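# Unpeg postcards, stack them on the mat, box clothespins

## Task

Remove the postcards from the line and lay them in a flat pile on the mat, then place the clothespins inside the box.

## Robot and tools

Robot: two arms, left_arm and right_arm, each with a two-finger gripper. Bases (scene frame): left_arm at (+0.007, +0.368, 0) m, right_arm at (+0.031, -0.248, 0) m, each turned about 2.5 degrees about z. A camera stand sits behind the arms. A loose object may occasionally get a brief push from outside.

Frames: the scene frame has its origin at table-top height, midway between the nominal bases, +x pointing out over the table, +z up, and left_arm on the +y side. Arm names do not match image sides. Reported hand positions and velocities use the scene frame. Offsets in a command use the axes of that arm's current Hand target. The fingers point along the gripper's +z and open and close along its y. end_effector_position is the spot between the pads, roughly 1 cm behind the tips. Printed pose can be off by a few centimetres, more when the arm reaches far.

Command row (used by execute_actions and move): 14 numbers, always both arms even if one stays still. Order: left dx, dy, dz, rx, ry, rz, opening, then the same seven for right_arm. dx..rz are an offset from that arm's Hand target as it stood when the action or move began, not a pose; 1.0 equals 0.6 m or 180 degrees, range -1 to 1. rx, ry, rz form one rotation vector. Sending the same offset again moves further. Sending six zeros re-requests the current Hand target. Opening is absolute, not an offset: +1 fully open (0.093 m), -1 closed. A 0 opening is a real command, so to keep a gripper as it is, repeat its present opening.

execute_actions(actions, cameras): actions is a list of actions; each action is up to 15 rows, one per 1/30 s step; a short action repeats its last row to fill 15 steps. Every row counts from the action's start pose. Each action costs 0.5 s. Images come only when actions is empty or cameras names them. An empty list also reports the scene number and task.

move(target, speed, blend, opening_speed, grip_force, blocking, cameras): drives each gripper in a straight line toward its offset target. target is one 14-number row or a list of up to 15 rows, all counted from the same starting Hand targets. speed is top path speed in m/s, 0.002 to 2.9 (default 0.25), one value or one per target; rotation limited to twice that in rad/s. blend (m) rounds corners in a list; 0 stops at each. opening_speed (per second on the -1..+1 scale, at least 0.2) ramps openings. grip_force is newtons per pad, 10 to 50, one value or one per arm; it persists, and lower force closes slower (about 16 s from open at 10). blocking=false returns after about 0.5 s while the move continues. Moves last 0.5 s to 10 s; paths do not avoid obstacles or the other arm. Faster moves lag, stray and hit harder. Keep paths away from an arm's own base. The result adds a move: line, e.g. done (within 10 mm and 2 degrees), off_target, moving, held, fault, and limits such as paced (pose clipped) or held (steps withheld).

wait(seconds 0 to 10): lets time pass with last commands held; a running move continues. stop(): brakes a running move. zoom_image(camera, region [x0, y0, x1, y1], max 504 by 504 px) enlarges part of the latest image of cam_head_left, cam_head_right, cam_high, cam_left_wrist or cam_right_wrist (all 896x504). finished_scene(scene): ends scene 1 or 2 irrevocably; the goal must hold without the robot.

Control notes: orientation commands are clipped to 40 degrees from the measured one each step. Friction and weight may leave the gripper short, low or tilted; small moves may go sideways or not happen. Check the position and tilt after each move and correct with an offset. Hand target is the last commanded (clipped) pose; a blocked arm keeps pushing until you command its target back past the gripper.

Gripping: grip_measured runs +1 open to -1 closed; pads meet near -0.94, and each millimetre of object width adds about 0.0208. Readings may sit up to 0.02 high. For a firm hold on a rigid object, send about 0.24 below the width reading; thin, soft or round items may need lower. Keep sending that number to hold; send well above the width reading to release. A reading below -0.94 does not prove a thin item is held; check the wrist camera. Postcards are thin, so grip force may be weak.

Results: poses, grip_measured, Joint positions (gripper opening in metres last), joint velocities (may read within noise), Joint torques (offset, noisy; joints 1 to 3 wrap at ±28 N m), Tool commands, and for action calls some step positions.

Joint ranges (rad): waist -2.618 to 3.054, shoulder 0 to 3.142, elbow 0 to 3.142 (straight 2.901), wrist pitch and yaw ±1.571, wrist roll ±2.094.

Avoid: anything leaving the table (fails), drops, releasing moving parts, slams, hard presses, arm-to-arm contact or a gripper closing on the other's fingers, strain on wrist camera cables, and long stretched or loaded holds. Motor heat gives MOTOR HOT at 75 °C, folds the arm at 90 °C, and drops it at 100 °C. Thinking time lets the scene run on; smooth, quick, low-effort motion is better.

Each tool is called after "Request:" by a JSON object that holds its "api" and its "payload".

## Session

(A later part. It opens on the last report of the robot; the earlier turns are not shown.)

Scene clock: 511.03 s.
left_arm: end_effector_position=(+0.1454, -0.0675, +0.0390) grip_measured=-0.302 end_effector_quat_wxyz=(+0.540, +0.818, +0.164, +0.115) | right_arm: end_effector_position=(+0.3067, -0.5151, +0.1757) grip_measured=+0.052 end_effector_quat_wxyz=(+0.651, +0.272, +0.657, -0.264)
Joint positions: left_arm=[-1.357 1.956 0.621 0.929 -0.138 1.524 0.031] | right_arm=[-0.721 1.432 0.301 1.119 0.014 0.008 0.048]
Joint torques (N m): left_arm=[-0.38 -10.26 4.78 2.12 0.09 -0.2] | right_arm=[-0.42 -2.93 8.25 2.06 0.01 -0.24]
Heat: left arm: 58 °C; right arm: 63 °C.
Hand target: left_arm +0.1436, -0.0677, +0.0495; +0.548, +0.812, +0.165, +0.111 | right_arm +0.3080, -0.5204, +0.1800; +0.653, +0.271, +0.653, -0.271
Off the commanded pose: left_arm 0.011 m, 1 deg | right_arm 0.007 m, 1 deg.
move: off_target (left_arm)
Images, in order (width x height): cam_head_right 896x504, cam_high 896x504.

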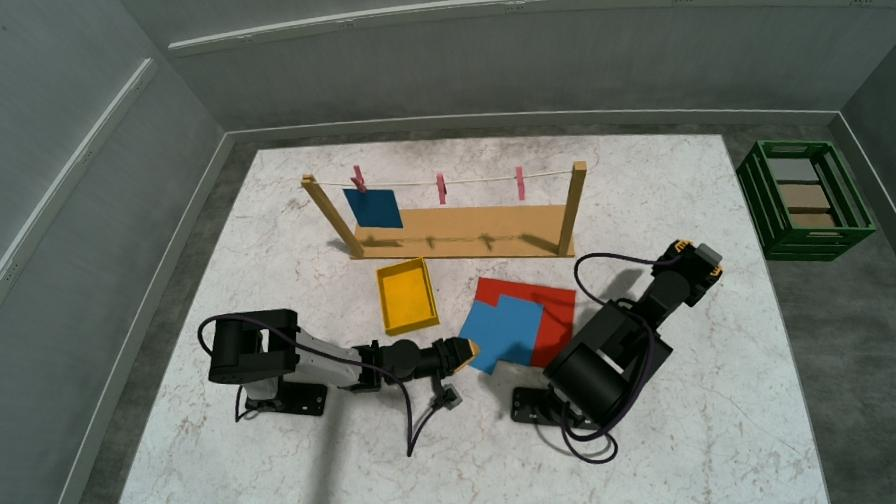

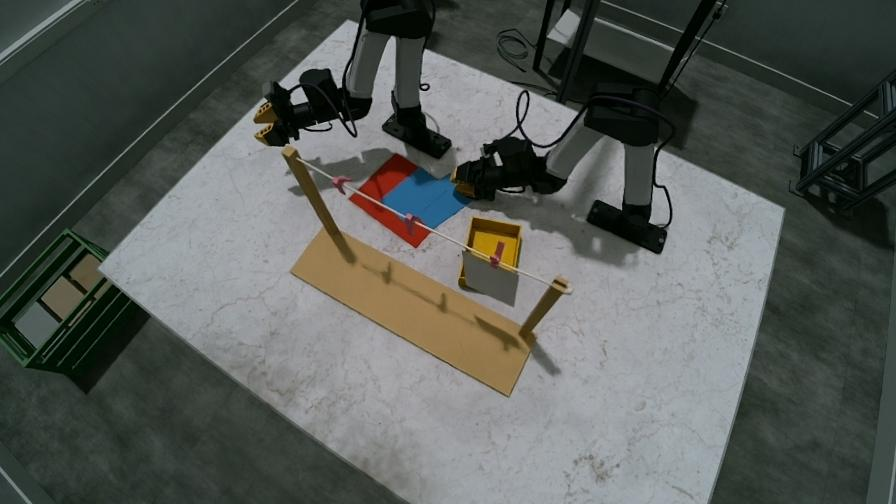

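Request:
{"api": "move", "payload": {"target": [[0,0,-0.07,0,0,0,-0.3,0,0,0,0,0,0,0.05],[0,0.14,-0.08,0,0,0,-0.3,0,0,0,0,0,0,0.05]], "speed": 0.25, "blend": [0.015,0], "cameras": ["cam_head_right"]}}

Request:
{"api": "zoom_image", "payload": {"camera": "cam_head_right", "region": [430, 240, 610, 390]}}

Scene clock: 519.97 s.
left_arm: end_effector_position=(+0.1356, -0.0535, +0.1364) grip_measured=-0.302 end_effector_quat_wxyz=(+0.541, +0.818, +0.159, +0.113) | right_arm: end_effector_position=(+0.3067, -0.5151, +0.1757) grip_measured=+0.052 end_effector_quat_wxyz=(+0.651, +0.272, +0.657, -0.264)
Joint positions: left_arm=[-1.373 1.544 0.685 0.456 -0.143 1.524 0.031] | right_arm=[-0.721 1.432 0.301 1.119 0.014 0.008 0.048]
Joint torques (N m): left_arm=[0.39 -6.76 8.75 2.11 0.09 -0.23] | right_arm=[-0.43 -2.91 8.24 2.05 0 -0.23]
Heat: left arm: 57 °C; right arm: 63 °C.
Hand target: left_arm +0.1386, -0.0556, +0.1453; +0.548, +0.812, +0.165, +0.112 | right_arm +0.3080, -0.5204, +0.1800; +0.653, +0.271, +0.653, -0.271
Off the commanded pose: left_arm 0.010 m, 1 deg | right_arm 0.007 m, 1 deg.
move: done
Images, in order (width x height): cam_head_right 896x504.

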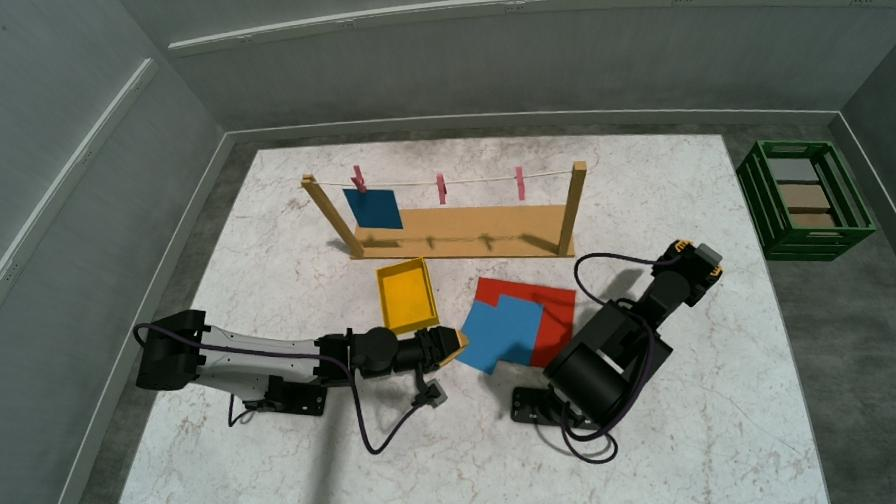

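Scaled by 2.800 from the camera's 896x504 image, which has a finer 1280x720 frame.

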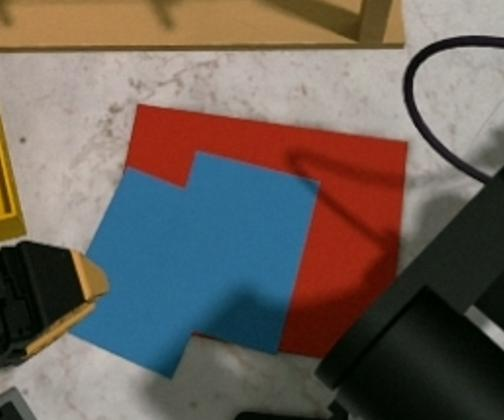

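Request:
{"api": "move", "payload": {"target": [0.0958,0.0685,0.103,0.1801,0.1941,-0.4818,-1,0,0,0,0,0,0,0.05], "speed": 0.4, "cameras": ["cam_head_right","cam_left_wrist"]}}

Scene clock: 525.67 s.
left_arm: end_effector_position=(+0.2201, -0.0969, +0.1644) grip_measured=-0.972 end_effector_quat_wxyz=(+0.193, +0.528, +0.819, -0.113) | right_arm: end_effector_position=(+0.3067, -0.5151, +0.1757) grip_measured=+0.052 end_effector_quat_wxyz=(+0.651, +0.272, +0.657, -0.264)
Joint positions: left_arm=[-1.191 2.117 2.049 -1.053 -0.021 0.002 0] | right_arm=[-0.721 1.432 0.301 1.119 0.014 0.008 0.048]
Joint torques (N m): left_arm=[0.05 -9.24 9.62 1.22 0.23 -0.17] | right_arm=[-0.46 -2.95 8.23 2.06 0.02 -0.25]
Heat: left arm: 56 °C; right arm: 63 °C.
Hand target: left_arm +0.2199, -0.1000, +0.1604; +0.184, +0.524, +0.823, -0.116 | right_arm +0.3080, -0.5204, +0.1800; +0.653, +0.271, +0.653, -0.271
Off the commanded pose: left_arm 0.005 m, 1 deg | right_arm 0.007 m, 1 deg.
move: done
Images, in order (width x height): cam_head_right 896x504, cam_left_wrist 896x504.

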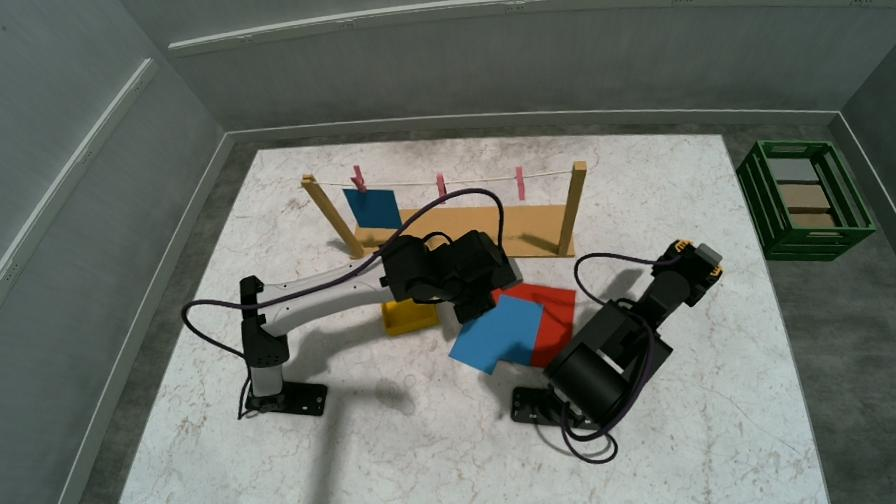

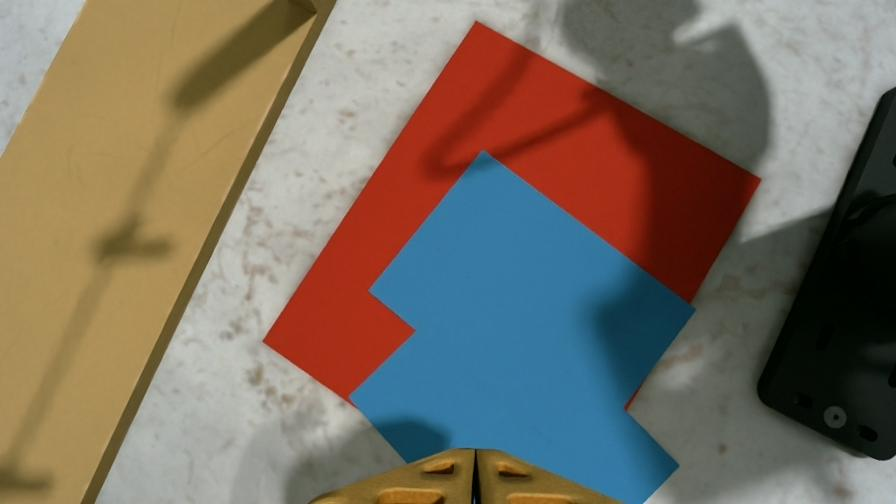

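Request:
{"api": "move", "payload": {"target": [0.1327,-0.0507,0.1503,0,0,0,-1,0,0,0,0,0,0,0.05], "speed": 0.2}}

Request:
{"api": "zoom_image", "payload": {"camera": "cam_left_wrist", "region": [300, 130, 720, 504]}}

Scene clock: 541.87 s.
left_arm: end_effector_position=(+0.1739, -0.0758, +0.0263) grip_measured=-0.972 end_effector_quat_wxyz=(+0.156, +0.533, +0.825, -0.104) | right_arm: end_effector_position=(+0.3067, -0.5151, +0.1757) grip_measured=+0.052 end_effector_quat_wxyz=(+0.651, +0.272, +0.657, -0.264)
Joint positions: left_arm=[-1.262 2.085 1.472 -0.582 -0.021 -0.067 0] | right_arm=[-0.721 1.432 0.301 1.119 0.014 0.008 0.048]
Joint torques (N m): left_arm=[-0.28 -13.64 6.76 1.39 -0.1 -0.19] | right_arm=[-0.46 -2.93 8.27 2.05 0 -0.23]
Heat: left arm: 57 °C; right arm: 63 °C.
Hand target: left_arm +0.1782, -0.0822, +0.0448; +0.184, +0.524, +0.823, -0.116 | right_arm +0.3080, -0.5204, +0.1800; +0.653, +0.271, +0.653, -0.271
Off the commanded pose: left_arm 0.020 m, 4 deg | right_arm 0.007 m, 1 deg.
move: off_target (left_arm)

Scaled by 1.200 from the camera's 896x504 image, which has a finer 1280x720 frame.
This view is cut from an older image: the scene may have changed since it was taken.

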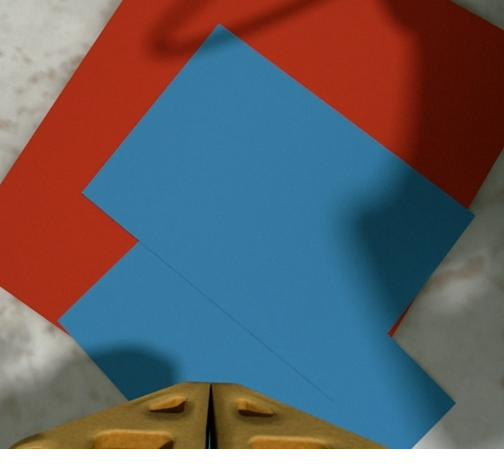

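Request:
{"api": "move", "payload": {"target": [[0.0208,0.047,-0.0465,0,0,0,-1,0,0,0,0,0,0,0.05],[0.054,0.047,0.0245,0,0,0,-1,0,0,0,0,0,0,0.05]], "speed": [0.15,0.06], "cameras": ["cam_left_wrist"]}}

Scene clock: 554.43 s.
left_arm: end_effector_position=(+0.1945, -0.0462, +0.0247) grip_measured=-0.972 end_effector_quat_wxyz=(+0.184, +0.518, +0.828, -0.112) | right_arm: end_effector_position=(+0.3067, -0.5151, +0.1757) grip_measured=+0.052 end_effector_quat_wxyz=(+0.651, +0.272, +0.657, -0.264)
Joint positions: left_arm=[-1.197 1.983 1.288 -0.442 -0.02 -0.03 0] | right_arm=[-0.721 1.432 0.301 1.119 0.014 0.008 0.048]
Joint torques (N m): left_arm=[-0.08 -8.1 6.58 1.52 0.2 0.06] | right_arm=[-0.44 -2.93 8.25 2.05 0 -0.25]
Heat: left arm: 59 °C; right arm: 63 °C.
Hand target: left_arm +0.1941, -0.0494, +0.0178; +0.184, +0.524, +0.823, -0.116 | right_arm +0.3080, -0.5204, +0.1800; +0.653, +0.271, +0.653, -0.271
Off the commanded pose: left_arm 0.008 m, 1 deg | right_arm 0.007 m, 1 deg.
move: done
Images, in order (width x height): cam_left_wrist 896x504.

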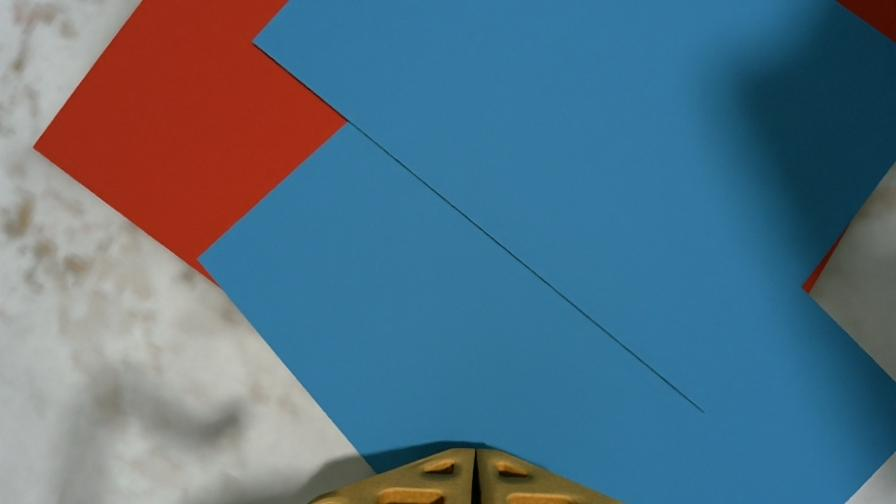

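Request:
{"api": "move", "payload": {"target": [[0.0085,0,0.0181,0,0,0,-1,0,0,0,0,0,0,0.05],[-0.0727,-0.005,0.056,0,0,0,-1,0,0,0,0,0,0,0.05]], "speed": [0.04,0.05], "blend": [0.002,0], "cameras": ["cam_left_wrist"]}}

Scene clock: 559.90 s.
left_arm: end_effector_position=(+0.2188, -0.1010, +0.0194) grip_measured=-0.972 end_effector_quat_wxyz=(+0.203, +0.515, +0.823, -0.125) | right_arm: end_effector_position=(+0.3067, -0.5151, +0.1757) grip_measured=+0.052 end_effector_quat_wxyz=(+0.651, +0.272, +0.657, -0.264)
Joint positions: left_arm=[-1.197 2.172 1.537 -0.455 -0.02 -0.03 0] | right_arm=[-0.721 1.432 0.301 1.119 0.014 0.008 0.048]
Joint torques (N m): left_arm=[-0.46 -8.61 8.64 1.12 0.19 0.02] | right_arm=[-0.43 -2.91 8.23 2.05 0.02 -0.24]
Heat: left arm: 58 °C; right arm: 63 °C.
Hand target: left_arm +0.2141, -0.0993, +0.0060; +0.184, +0.524, +0.823, -0.116 | right_arm +0.3080, -0.5204, +0.1800; +0.653, +0.271, +0.653, -0.271
Off the commanded pose: left_arm 0.014 m, 3 deg | right_arm 0.007 m, 1 deg.
move: off_target (left_arm)
Images, in order (width x height): cam_left_wrist 896x504.

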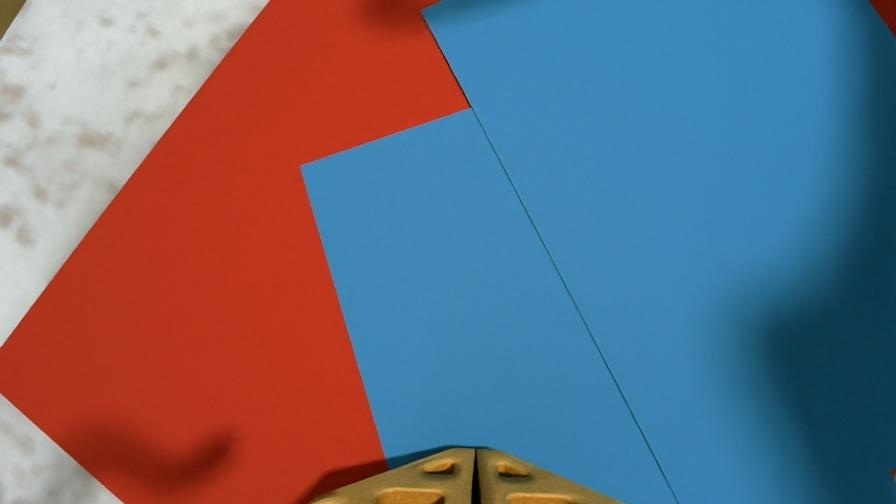

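Request:
{"api": "move", "payload": {"target": [[-0.0211,0,-0.0453,0,0,0,-1,0,0,0,0,0,0,0.05],[0.0228,-0.0213,-0.0658,0,0,0,-1,0,0,0,0,0,0,0.05],[0.044,-0.0213,-0.0205,0,0,0,-1,0,0,0,0,0,0,0.05],[-0.0197,-0.0875,0.0092,0,0,0,-1,0,0,0,0,0,0,0.05],[-0.0987,0.016,-0.237,0,0,0,-1,0,0,0,0,0,0,0.05]], "speed": [0.1,0.1,0.05,0.06,0.2], "blend": [0.005,0.005,0.001,0.001,0], "cameras": ["cam_left_wrist"]}}

Scene clock: 584.23 s.
left_arm: end_effector_position=(+0.2212, -0.0878, +0.1414) grip_measured=-0.972 end_effector_quat_wxyz=(+0.173, +0.520, +0.830, -0.102) | right_arm: end_effector_position=(+0.3067, -0.5151, +0.1757) grip_measured=+0.052 end_effector_quat_wxyz=(+0.651, +0.272, +0.657, -0.264)
Joint positions: left_arm=[-1.181 2.115 1.974 -1.025 -0.017 -0.014 0] | right_arm=[-0.721 1.432 0.301 1.119 0.014 0.008 0.048]
Joint torques (N m): left_arm=[-0.03 -13.15 9.37 1.11 0.23 0.05] | right_arm=[-0.44 -2.91 8.24 2.05 0 -0.24]
Heat: left arm: 60 °C; right arm: 63 °C.
Hand target: left_arm +0.2196, -0.0892, +0.1597; +0.184, +0.524, +0.823, -0.116 | right_arm +0.3080, -0.5204, +0.1800; +0.653, +0.271, +0.653, -0.271
Off the commanded pose: left_arm 0.019 m, 2 deg | right_arm 0.007 m, 1 deg.
move: off_target (left_arm)
Images, in order (width x height): cam_left_wrist 896x504.

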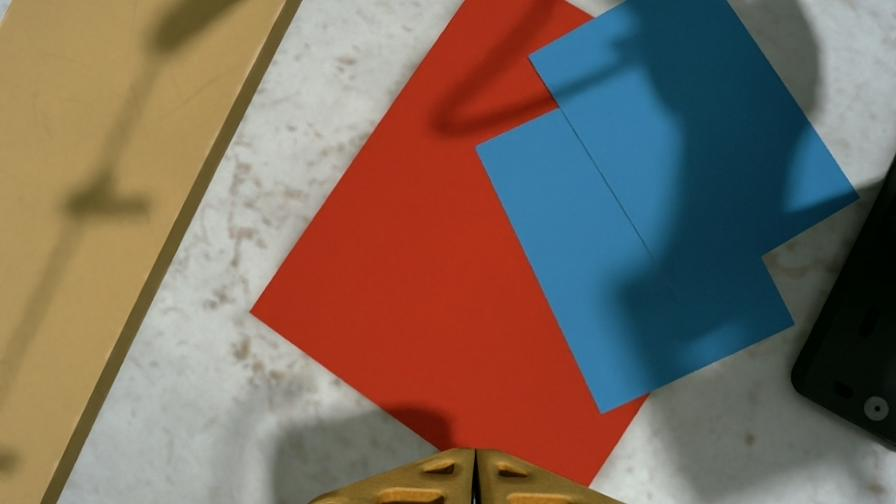

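Request:
{"api": "move", "payload": {"target": [-0.1785,-0.2322,0.2485,0.024,-0.1268,0.0314,-1,0,-0.3998,-0.1332,0.2111,0,0,0.05], "speed": 0.3, "cameras": ["cam_left_wrist","cam_head_left"]}}

Scene clock: 603.20 s.
left_arm: end_effector_position=(+0.1598, -0.2489, +0.0729) grip_measured=-0.972 end_effector_quat_wxyz=(+0.282, +0.553, +0.756, -0.210) | right_arm: end_effector_position=(+0.0817, -0.6275, +0.1736) grip_measured=+0.052 end_effector_quat_wxyz=(+0.526, +0.475, +0.532, -0.463)
Joint positions: left_arm=[-1.383 2.46 2.122 -0.516 -0.044 -0.06 0] | right_arm=[-1.383 1.431 0.295 1.118 0.026 0.007 0.048]
Joint torques (N m): left_arm=[0.21 -14.67 7.87 1.73 0.08 -0.07] | right_arm=[-0.38 -2.91 8.64 2.07 -0.1 -0.22]
Heat: left arm: 68 °C; right arm: 63 °C.
Hand target: left_arm +0.1626, -0.2482, +0.0785; +0.285, +0.550, +0.756, -0.212 (not the last commanded pose) | right_arm +0.0816, -0.6332, +0.1798; +0.529, +0.469, +0.529, -0.469
Off the commanded pose: left_arm 0.044 m, 7 deg | right_arm 0.009 m, 1 deg.
move: held (left_arm; a check stopped the path); limits=held
pose unreachable (left arm): on one or more control steps of this call, first in action 0 (counted from 0), this arm could not follow its commanded pose, so it was not sent that pose on those steps. It may still have moved: this result reports where it is.
cause: moving toward the commanded pose would bring a part of the arm too close to another arm (this arm's gripper housing and the right arm's shoulder (the part past joint 1), at the place that arm is still heading or pushing toward).
Images, in order (width x height): cam_head_left 896x504, cam_left_wrist 896x504.

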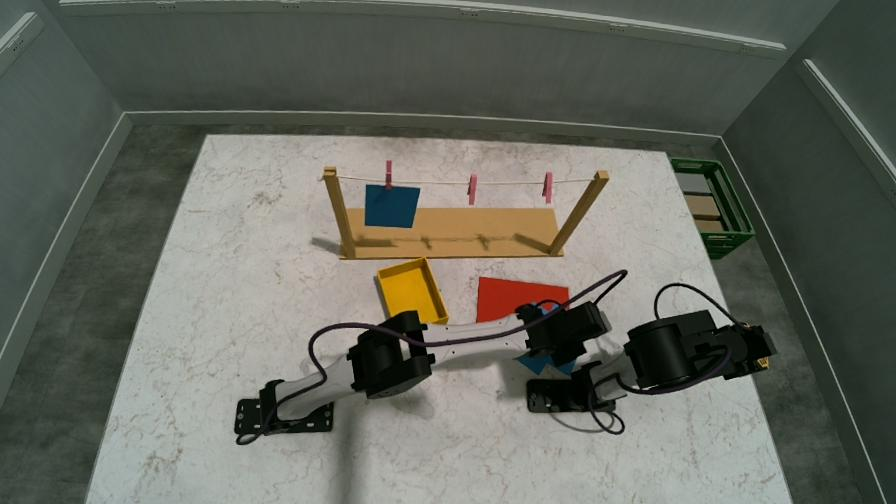

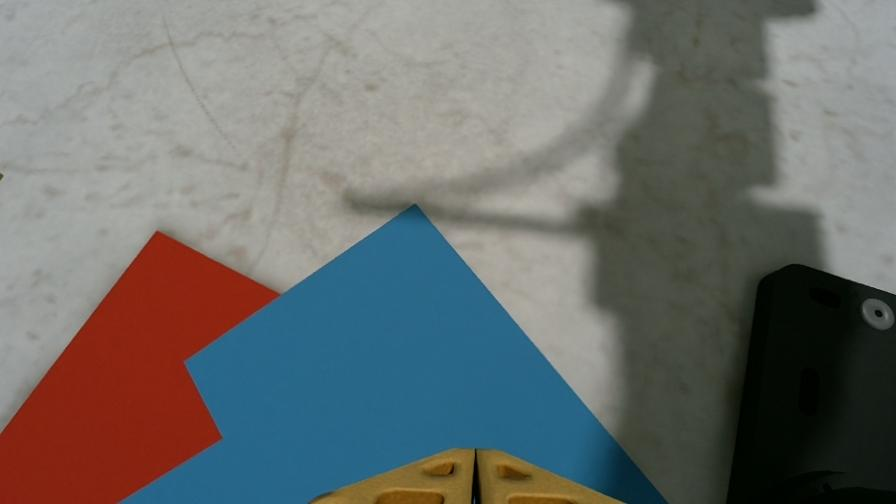

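Request:
{"api": "move", "payload": {"target": [[-0.0708,0.044,0.0702,0,0,0,-1,0,0,0,0,0,0,0.05],[-0.0045,0.0447,0.145,0,0,0,-1,0,0,0,0,0,0,0.05]], "speed": [0.15,0.06], "cameras": ["cam_left_wrist"]}}

Scene clock: 615.07 s.
left_arm: end_effector_position=(+0.2091, -0.2922, +0.0240) grip_measured=-0.972 end_effector_quat_wxyz=(+0.290, +0.542, +0.760, -0.211) | right_arm: end_effector_position=(+0.0817, -0.6275, +0.1737) grip_measured=+0.052 end_effector_quat_wxyz=(+0.526, +0.475, +0.532, -0.463)
Joint positions: left_arm=[-1.322 2.936 2.843 -0.745 -0.02 -0.032 0] | right_arm=[-1.383 1.431 0.295 1.119 0.026 0.007 0.048]
Joint torques (N m): left_arm=[-0.44 -13.08 10.07 1.89 0.22 0.06] | right_arm=[-0.39 -2.89 8.65 2.06 -0.09 -0.23]
Heat: left arm: 70 °C; right arm: 64 °C.
Hand target: left_arm +0.2057, -0.2972, +0.0149; +0.285, +0.550, +0.756, -0.212 | right_arm +0.0816, -0.6332, +0.1798; +0.529, +0.469, +0.529, -0.469
Off the commanded pose: left_arm 0.011 m, 1 deg | right_arm 0.008 m, 1 deg.
elbow stopped short (left arm): the move would have taken joint 3 (elbow) straighter than the controller allows.
move: off_target (left_arm)
Images, in order (width x height): cam_left_wrist 896x504.

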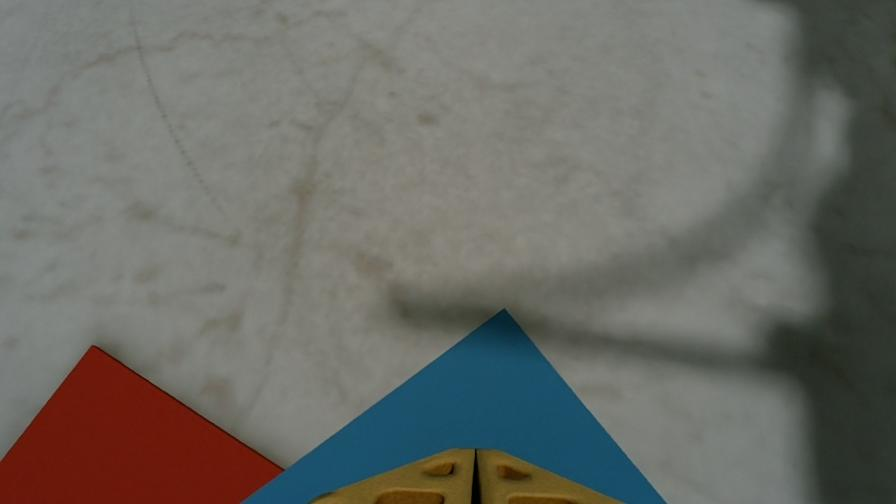

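Request:
{"api": "move", "payload": {"target": [[0.0238,0.009,0.01,0,0,0,-1,0,0,0,0,0,0,0.05],[0.0765,0.0823,-0.0375,0,0,0,-1,0,0,0,0,0,0,0.05]], "speed": [0.05,0.06], "blend": [0.002,0], "cameras": ["cam_left_wrist","cam_head_left"]}}

Request:
{"api": "zoom_image", "payload": {"camera": "cam_head_left", "region": [430, 250, 630, 400]}}

Scene clock: 620.13 s.
left_arm: end_effector_position=(+0.2363, -0.2563, +0.0204) grip_measured=-0.972 end_effector_quat_wxyz=(+0.314, +0.541, +0.741, -0.243) | right_arm: end_effector_position=(+0.0817, -0.6275, +0.1737) grip_measured=+0.052 end_effector_quat_wxyz=(+0.526, +0.475, +0.532, -0.463)
Joint positions: left_arm=[-1.247 2.59 2.088 -0.254 0.062 0.032 0] | right_arm=[-1.383 1.431 0.295 1.119 0.026 0.007 0.048]
Joint torques (N m): left_arm=[0.85 -15.08 5.35 1.27 0.03 0.06] | right_arm=[-0.39 -2.88 8.66 2.07 -0.09 -0.23]
Heat: left arm: 71 °C; right arm: 64 °C.
Hand target: left_arm +0.2377, -0.2352, +0.0008; +0.285, +0.550, +0.756, -0.212 | right_arm +0.0816, -0.6332, +0.1798; +0.529, +0.469, +0.529, -0.469
Off the commanded pose: left_arm 0.029 m, 5 deg | right_arm 0.008 m, 1 deg.
move: off_target (left_arm)
Images, in order (width x height): cam_head_left 896x504, cam_left_wrist 896x504.

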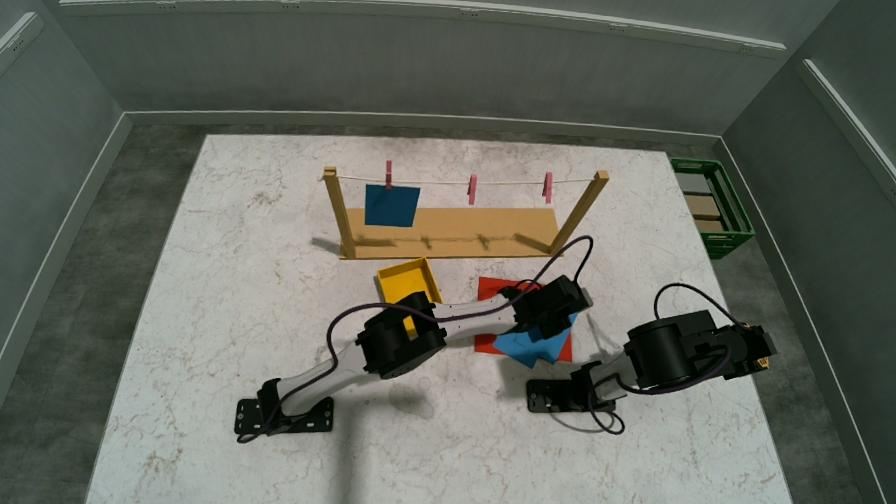

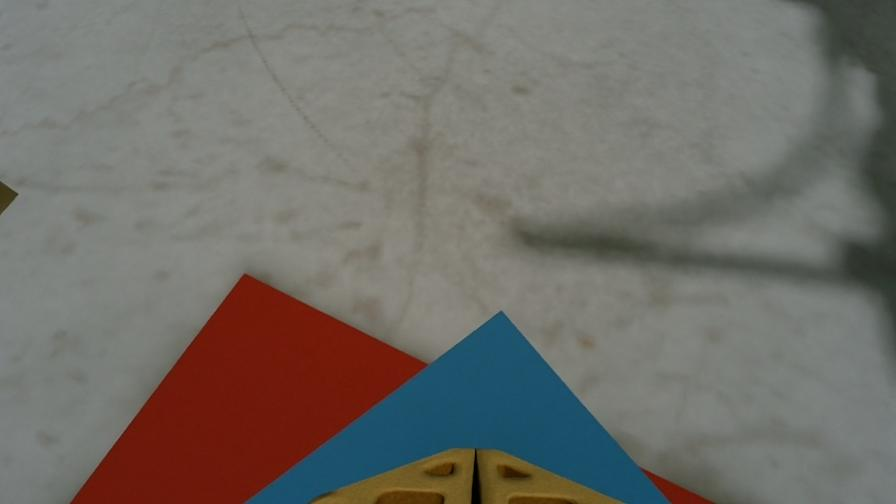

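Scaled by 2.520 from the camera's 896x504 image, which has a finer 1280x720 frame.

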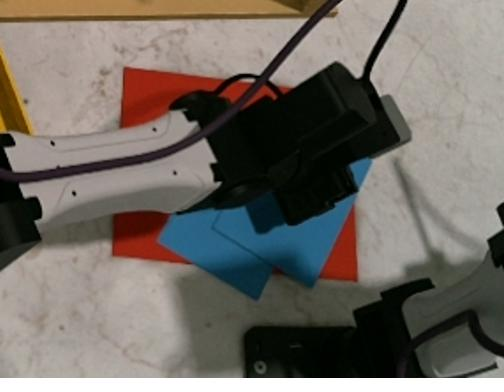

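Request:
{"api": "move", "payload": {"target": [[0.0488,0.0493,-0.0528,0,0,0,-1,0,0,0,0,0,0,0.05],[0,0.0517,-0.357,-0.018,0.094,-0.022,-1,0,0,0,0,0,0,0.05]], "speed": [0.07,0.3], "blend": [0.001,0], "cameras": ["cam_left_wrist"]}}

Scene clock: 628.07 s.
left_arm: end_effector_position=(+0.2198, -0.0906, +0.1543) grip_measured=-0.972 end_effector_quat_wxyz=(+0.171, +0.550, +0.809, -0.121) | right_arm: end_effector_position=(+0.0817, -0.6275, +0.1737) grip_measured=+0.052 end_effector_quat_wxyz=(+0.526, +0.475, +0.532, -0.463)
Joint positions: left_arm=[-1.168 2.115 2.019 -1.054 0.036 0.062 0] | right_arm=[-1.383 1.431 0.295 1.119 0.026 0.007 0.048]
Joint torques (N m): left_arm=[0.32 -11.02 9.59 1.13 -0.04 -0.18] | right_arm=[-0.36 -2.93 8.66 2.05 -0.09 -0.23]
Heat: left arm: 72 °C; right arm: 65 °C.
Hand target: left_arm +0.2251, -0.0899, +0.1610; +0.179, +0.541, +0.813, -0.117 | right_arm +0.0816, -0.6332, +0.1798; +0.529, +0.469, +0.529, -0.469
Off the commanded pose: left_arm 0.008 m, 1 deg | right_arm 0.008 m, 1 deg.
move: done
Images, in order (width x height): cam_left_wrist 896x504.

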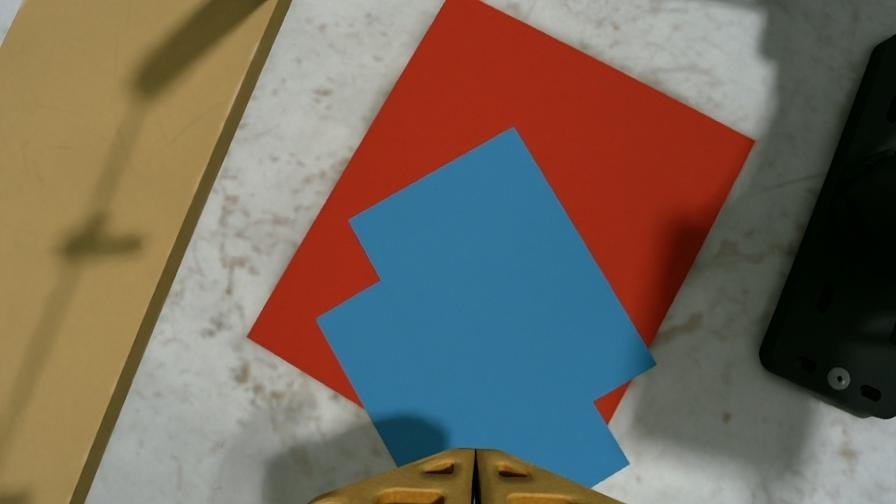

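Request:
{"api": "move", "payload": {"target": [[-0.1147,-0.0717,0.2373,0.018,-0.094,0.022,-1,0,0,0,0,0,0,0.05],[-0.082,-0.072,0.3083,0.018,-0.094,0.022,-1,0,0,0,0,0,0,0.05]], "speed": [0.25,0.06], "cameras": ["cam_left_wrist"]}}

Scene clock: 645.83 s.
left_arm: end_effector_position=(+0.2346, -0.2161, +0.0253) grip_measured=-0.972 end_effector_quat_wxyz=(+0.289, +0.552, +0.755, -0.206) | right_arm: end_effector_position=(+0.0817, -0.6275, +0.1737) grip_measured=+0.052 end_effector_quat_wxyz=(+0.526, +0.475, +0.532, -0.463)
Joint positions: left_arm=[-1.231 2.458 1.922 -0.31 0.042 0.059 0] | right_arm=[-1.383 1.431 0.295 1.119 0.026 0.007 0.048]
Joint torques (N m): left_arm=[-0.21 -11.66 7.31 2.04 0.25 -0.16] | right_arm=[-0.4 -2.91 8.62 2.06 -0.1 -0.23]
Heat: left arm: 73 °C; right arm: 65 °C.
Hand target: left_arm +0.2327, -0.2189, +0.0131; +0.285, +0.550, +0.756, -0.212 | right_arm +0.0816, -0.6332, +0.1798; +0.529, +0.469, +0.529, -0.469
Off the commanded pose: left_arm 0.012 m, 1 deg | right_arm 0.008 m, 1 deg.
move: off_target (left_arm)
Images, in order (width x height): cam_left_wrist 896x504.

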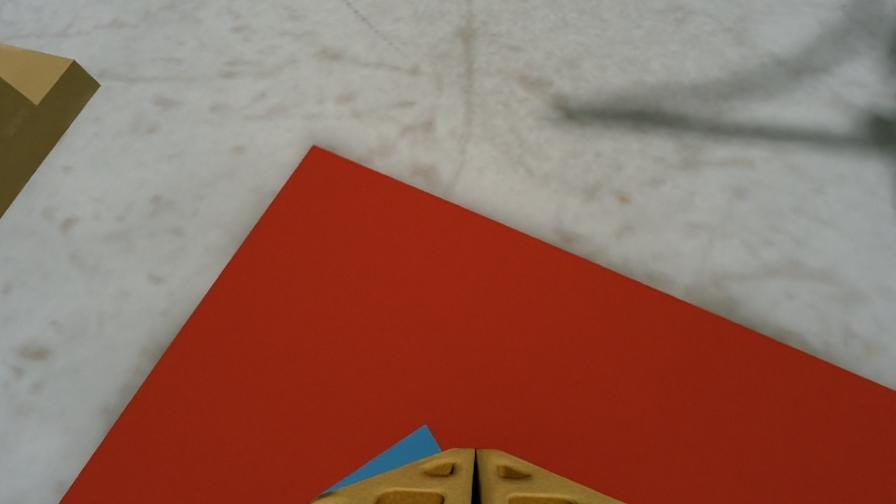

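Request:
{"api": "move", "payload": {"target": [[-0.0166,0,-0.0187,0,0,0,-1,0,0,0,0,0,0,0.05],[-0.0166,0.03,-0.0187,0,0,0,-1,0,0,0,0,0,0,0.05],[0.0088,0.03,0.01,0,0,0,-1,0,0,0,0,0,0,0.05],[0.0755,0.0517,-0.0495,0,0,0,-1,0,0,0,0,0,0,0.05],[-0.0068,0.0518,-0.322,-0.018,0.094,-0.022,-1,0,0,0,0,0,0,0.05]], "speed": [0.08,0.08,0.05,0.06,0.3], "blend": [0.003,0.003,0.001,0.001,0], "cameras": ["cam_left_wrist"]}}

Scene clock: 654.40 s.
left_arm: end_effector_position=(+0.2204, -0.0889, +0.1622) grip_measured=-0.972 end_effector_quat_wxyz=(+0.178, +0.548, +0.808, -0.125) | right_arm: end_effector_position=(+0.0817, -0.6275, +0.1737) grip_measured=+0.052 end_effector_quat_wxyz=(+0.526, +0.475, +0.532, -0.463)
Joint positions: left_arm=[-1.165 2.095 2.012 -1.05 0.037 0.062 0] | right_arm=[-1.383 1.431 0.295 1.119 0.026 0.007 0.048]
Joint torques (N m): left_arm=[0.12 -9.25 9.84 1.13 -0.04 -0.18] | right_arm=[-0.4 -2.89 8.65 2.06 -0.09 -0.23]
Heat: left arm: 74 °C; right arm: 65 °C.
Hand target: left_arm +0.2253, -0.0899, +0.1603; +0.179, +0.541, +0.813, -0.117 | right_arm +0.0816, -0.6332, +0.1798; +0.529, +0.469, +0.529, -0.469
Off the commanded pose: left_arm 0.005 m, 1 deg | right_arm 0.008 m, 1 deg.
move: done
Images, in order (width x height): cam_left_wrist 896x504.

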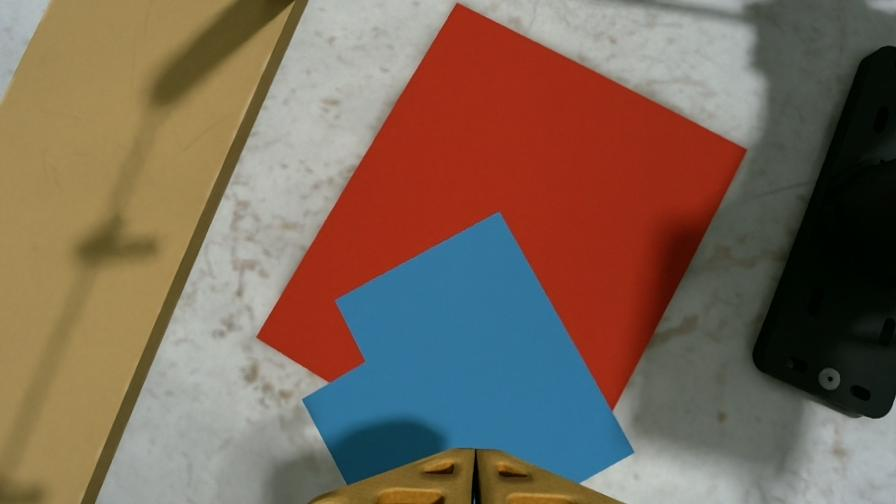

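Request:
{"api": "move", "payload": {"target": [0.0785,-0.1015,0.165,0,0,0,-1,0,0,0,0,0,0,0.05], "speed": 0.2, "cameras": ["cam_left_wrist"]}}

Scene clock: 682.57 s.
left_arm: end_effector_position=(+0.1649, -0.1090, +0.0562) grip_measured=-0.972 end_effector_quat_wxyz=(+0.171, +0.548, +0.810, -0.121) | right_arm: end_effector_position=(+0.0817, -0.6275, +0.1737) grip_measured=+0.052 end_effector_quat_wxyz=(+0.526, +0.475, +0.532, -0.463)
Joint positions: left_arm=[-1.301 2.122 1.637 -0.665 -0.02 -0.064 0] | right_arm=[-1.383 1.431 0.295 1.119 0.026 0.007 0.048]
Joint torques (N m): left_arm=[-0.13 -9.77 7.21 1.49 -0.1 -0.16] | right_arm=[-0.39 -2.88 8.68 2.05 -0.08 -0.23]
Heat: left arm: 66 °C; right arm: 66 °C.
Hand target: left_arm +0.1689, -0.1119, +0.0503; +0.178, +0.541, +0.813, -0.117 | right_arm +0.0816, -0.6332, +0.1798; +0.529, +0.469, +0.529, -0.469
Off the commanded pose: left_arm 0.008 m, 1 deg | right_arm 0.008 m, 1 deg.
move: done
Images, in order (width x height): cam_left_wrist 896x504.

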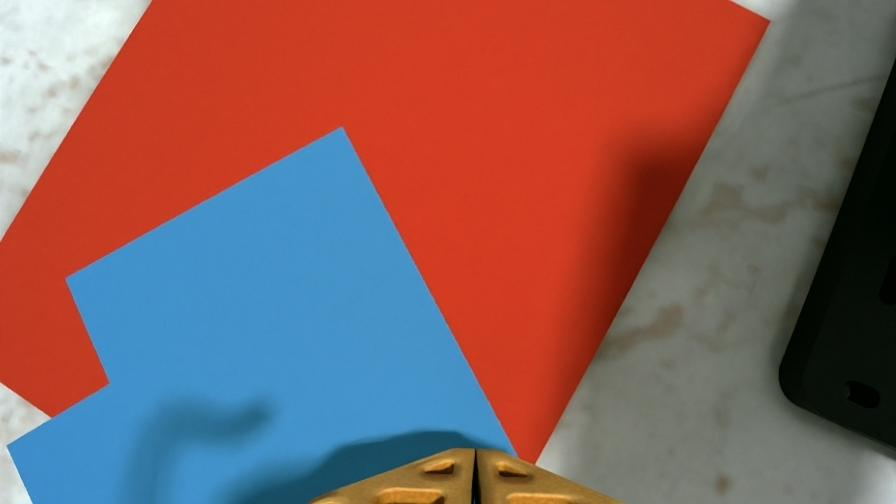

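Request:
{"api": "move", "payload": {"target": [[-0.0128,0.0147,0.0427,0.018,-0.094,0.022,-1,0,0,0,0,0,0,0.05],[0.0025,0.0147,0.076,0.018,-0.094,0.022,-1,0,0,0,0,0,0,0.05],[-0.1942,0.014,0.1665,0.018,-0.094,0.022,-1,0,0,0,0,0,0,0.05]], "speed": [0.1,0.05,0.07], "blend": [0.003,0.001,0], "cameras": ["cam_left_wrist","cam_head_left"]}}

Scene clock: 696.23 s.
left_arm: end_effector_position=(+0.2334, -0.2468, +0.0237) grip_measured=-0.972 end_effector_quat_wxyz=(+0.300, +0.542, +0.754, -0.219) | right_arm: end_effector_position=(+0.0817, -0.6275, +0.1737) grip_measured=+0.052 end_effector_quat_wxyz=(+0.526, +0.475, +0.532, -0.463)
Joint positions: left_arm=[-1.253 2.571 2.103 -0.342 0.031 0.024 0] | right_arm=[-1.383 1.431 0.295 1.119 0.026 0.007 0.048]
Joint torques (N m): left_arm=[0.35 -11.74 9.74 1.59 0.25 0.08] | right_arm=[-0.39 -2.91 8.62 2.06 -0.08 -0.23]
Heat: left arm: 67 °C; right arm: 66 °C.
Hand target: left_arm +0.2338, -0.2447, +0.0081; +0.285, +0.550, +0.756, -0.212 | right_arm +0.0816, -0.6332, +0.1798; +0.529, +0.469, +0.529, -0.469
Off the commanded pose: left_arm 0.016 m, 2 deg | right_arm 0.008 m, 1 deg.
move: off_target (left_arm)
Images, in order (width x height): cam_head_left 896x504, cam_left_wrist 896x504.

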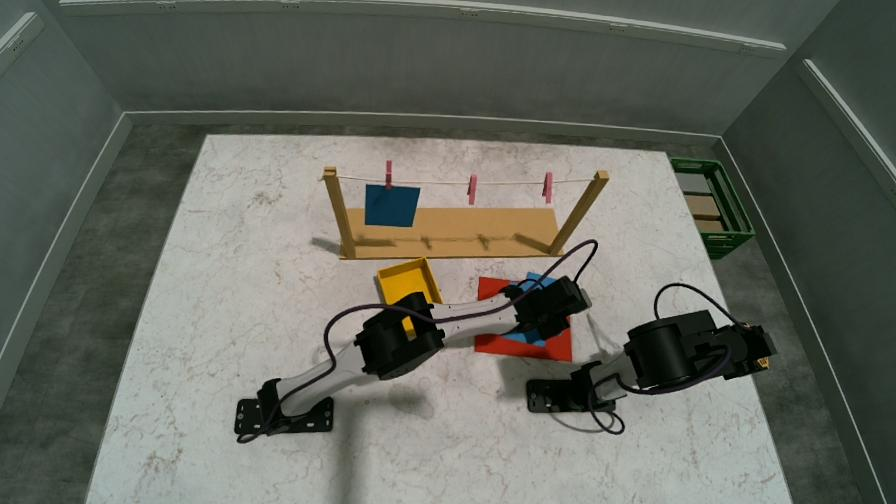

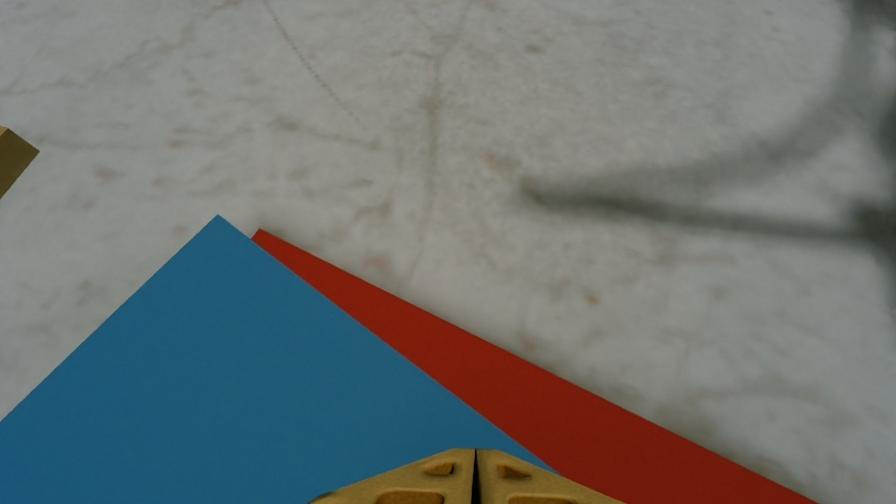

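Request:
{"api": "move", "payload": {"target": [[-0.033,0,-0.0374,0,0,0,-1,0,0,0,0,0,0,0.05],[0.0087,0.05,-0.347,-0.018,0.094,-0.022,-1,0,0,0,0,0,0,0.05]], "speed": [0.15,0.3], "blend": [0.01,0], "cameras": ["cam_left_wrist","cam_head_left"]}}

Request:
{"api": "zoom_image", "payload": {"camera": "cam_left_wrist", "region": [300, 130, 720, 504]}}

Scene clock: 701.93 s.
left_arm: end_effector_position=(+0.2182, -0.1025, +0.1469) grip_measured=-0.972 end_effector_quat_wxyz=(+0.166, +0.540, +0.816, -0.119) | right_arm: end_effector_position=(+0.0817, -0.6275, +0.1737) grip_measured=+0.052 end_effector_quat_wxyz=(+0.526, +0.475, +0.532, -0.463)
Joint positions: left_arm=[-1.183 2.172 2.083 -1.071 0.028 0.024 0] | right_arm=[-1.383 1.431 0.295 1.119 0.026 0.007 0.048]
Joint torques (N m): left_arm=[-0.03 -13.24 8.53 1.12 -0.05 0.03] | right_arm=[-0.4 -2.89 8.65 2.06 -0.09 -0.23]
Heat: left arm: 69 °C; right arm: 66 °C.
Hand target: left_arm +0.2202, -0.0998, +0.1602; +0.178, +0.541, +0.814, -0.117 | right_arm +0.0816, -0.6332, +0.1798; +0.529, +0.469, +0.529, -0.469
Off the commanded pose: left_arm 0.014 m, 2 deg | right_arm 0.008 m, 1 deg.
move: off_target (left_arm)
Images, in order (width x height): cam_head_left 896x504, cam_left_wrist 896x504.

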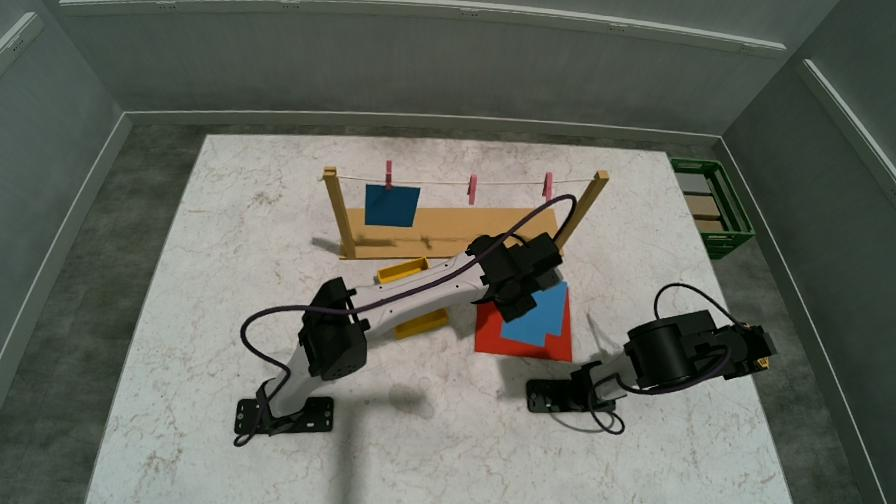

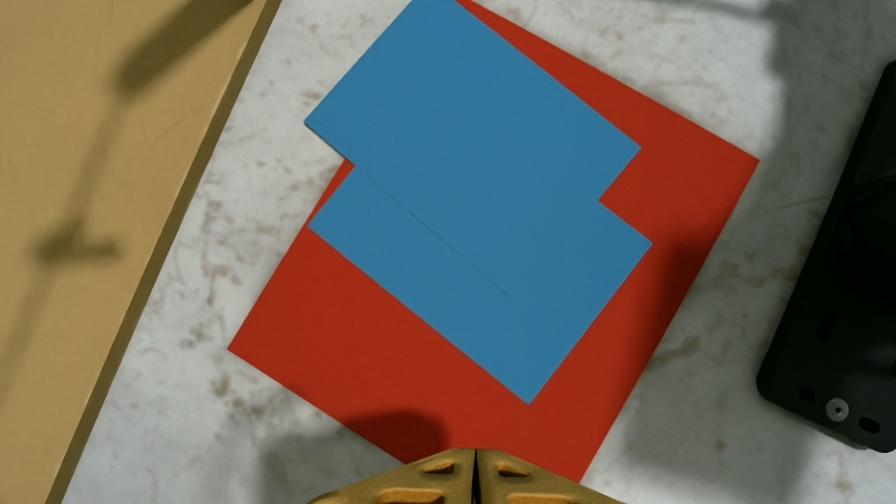

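Scaled by 1.200 from the camera's 896x504 image, which has a finer 1280x720 frame.

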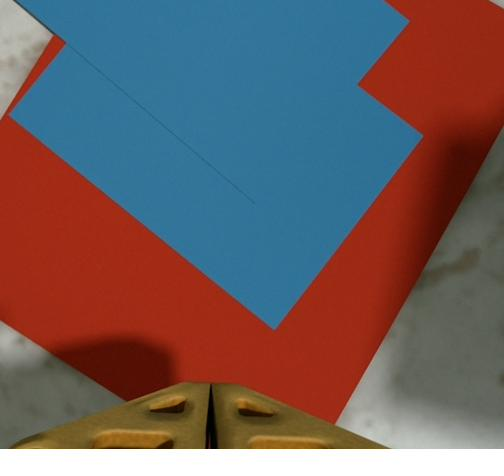

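Request:
{"api": "move", "payload": {"target": [[0.3003,0.0495,-0.2478,0,0,0,-1,-0.0667,0.3707,-0.3128,-0.328,0.3397,-0.2296,0.05],[0.3003,0.0495,-0.2478,0,0,0,-1,0.1,0.3288,-0.7022,-0.328,0.3397,-0.2296,1]], "speed": 0.35, "blend": [0.05,0], "cameras": ["cam_head_left","cam_right_wrist"]}}

Scene clock: 744.73 s.
left_arm: end_effector_position=(+0.1644, +0.1155, +0.2197) grip_measured=-0.972 end_effector_quat_wxyz=(+0.183, +0.536, +0.816, -0.113) | right_arm: end_effector_position=(+0.2238, -0.1927, +0.1201) grip_measured=+1.000 end_effector_quat_wxyz=(+0.168, +0.125, +0.978, -0.021)
Joint positions: left_arm=[-1.019 1.319 1.363 -1.186 0.067 0.172 0] | right_arm=[0.505 1.029 0.831 -1.111 0.221 0.688 0.093]
Joint torques (N m): left_arm=[0.31 -5.33 6.68 1.15 0.31 0.06] | right_arm=[0.65 -0.73 7.72 0.86 0.24 -0.03]
Heat: left arm: 78 °C; right arm: 66 °C. Fold the left arm in close to its base, or ease its load, before you think long.
Hand target: left_arm +0.1601, +0.1198, +0.2203; +0.179, +0.541, +0.813, -0.117 | right_arm +0.2267, -0.1912, +0.1198; +0.173, +0.128, +0.976, -0.023
Off the commanded pose: left_arm 0.006 m, 1 deg | right_arm 0.003 m, 1 deg.
MOTOR HOT: joint 2 (shoulder) of the left arm reports 78 °C; the controller's stop level is 90 °C. To cool a motor, set the load down, stop pushing, or move to a pose that needs little force.
move: done
Images, in order (width x height): cam_head_left 896x504, cam_right_wrist 896x504.

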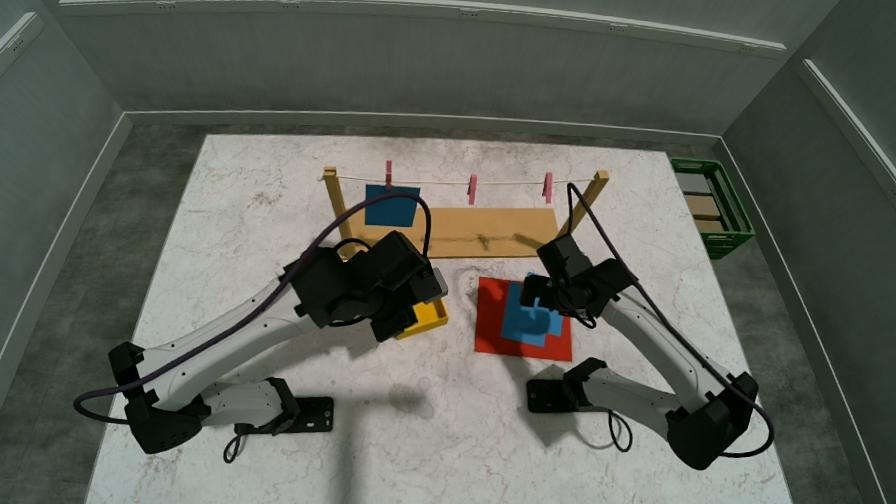

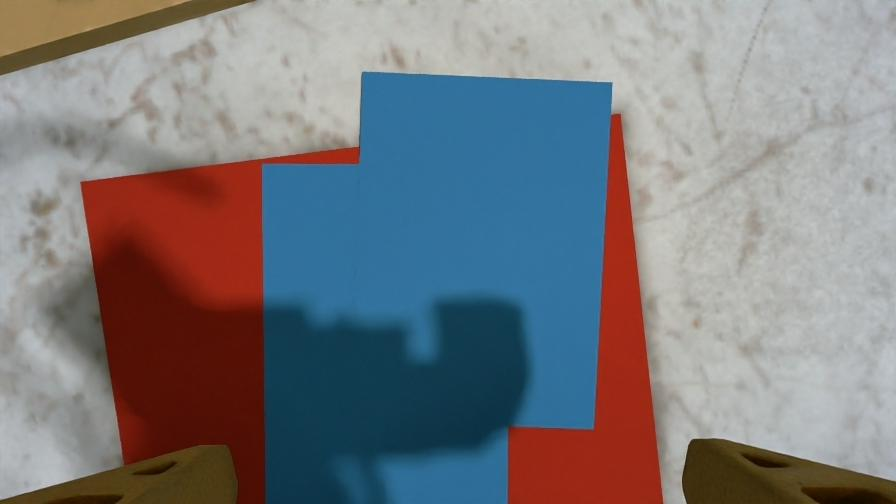

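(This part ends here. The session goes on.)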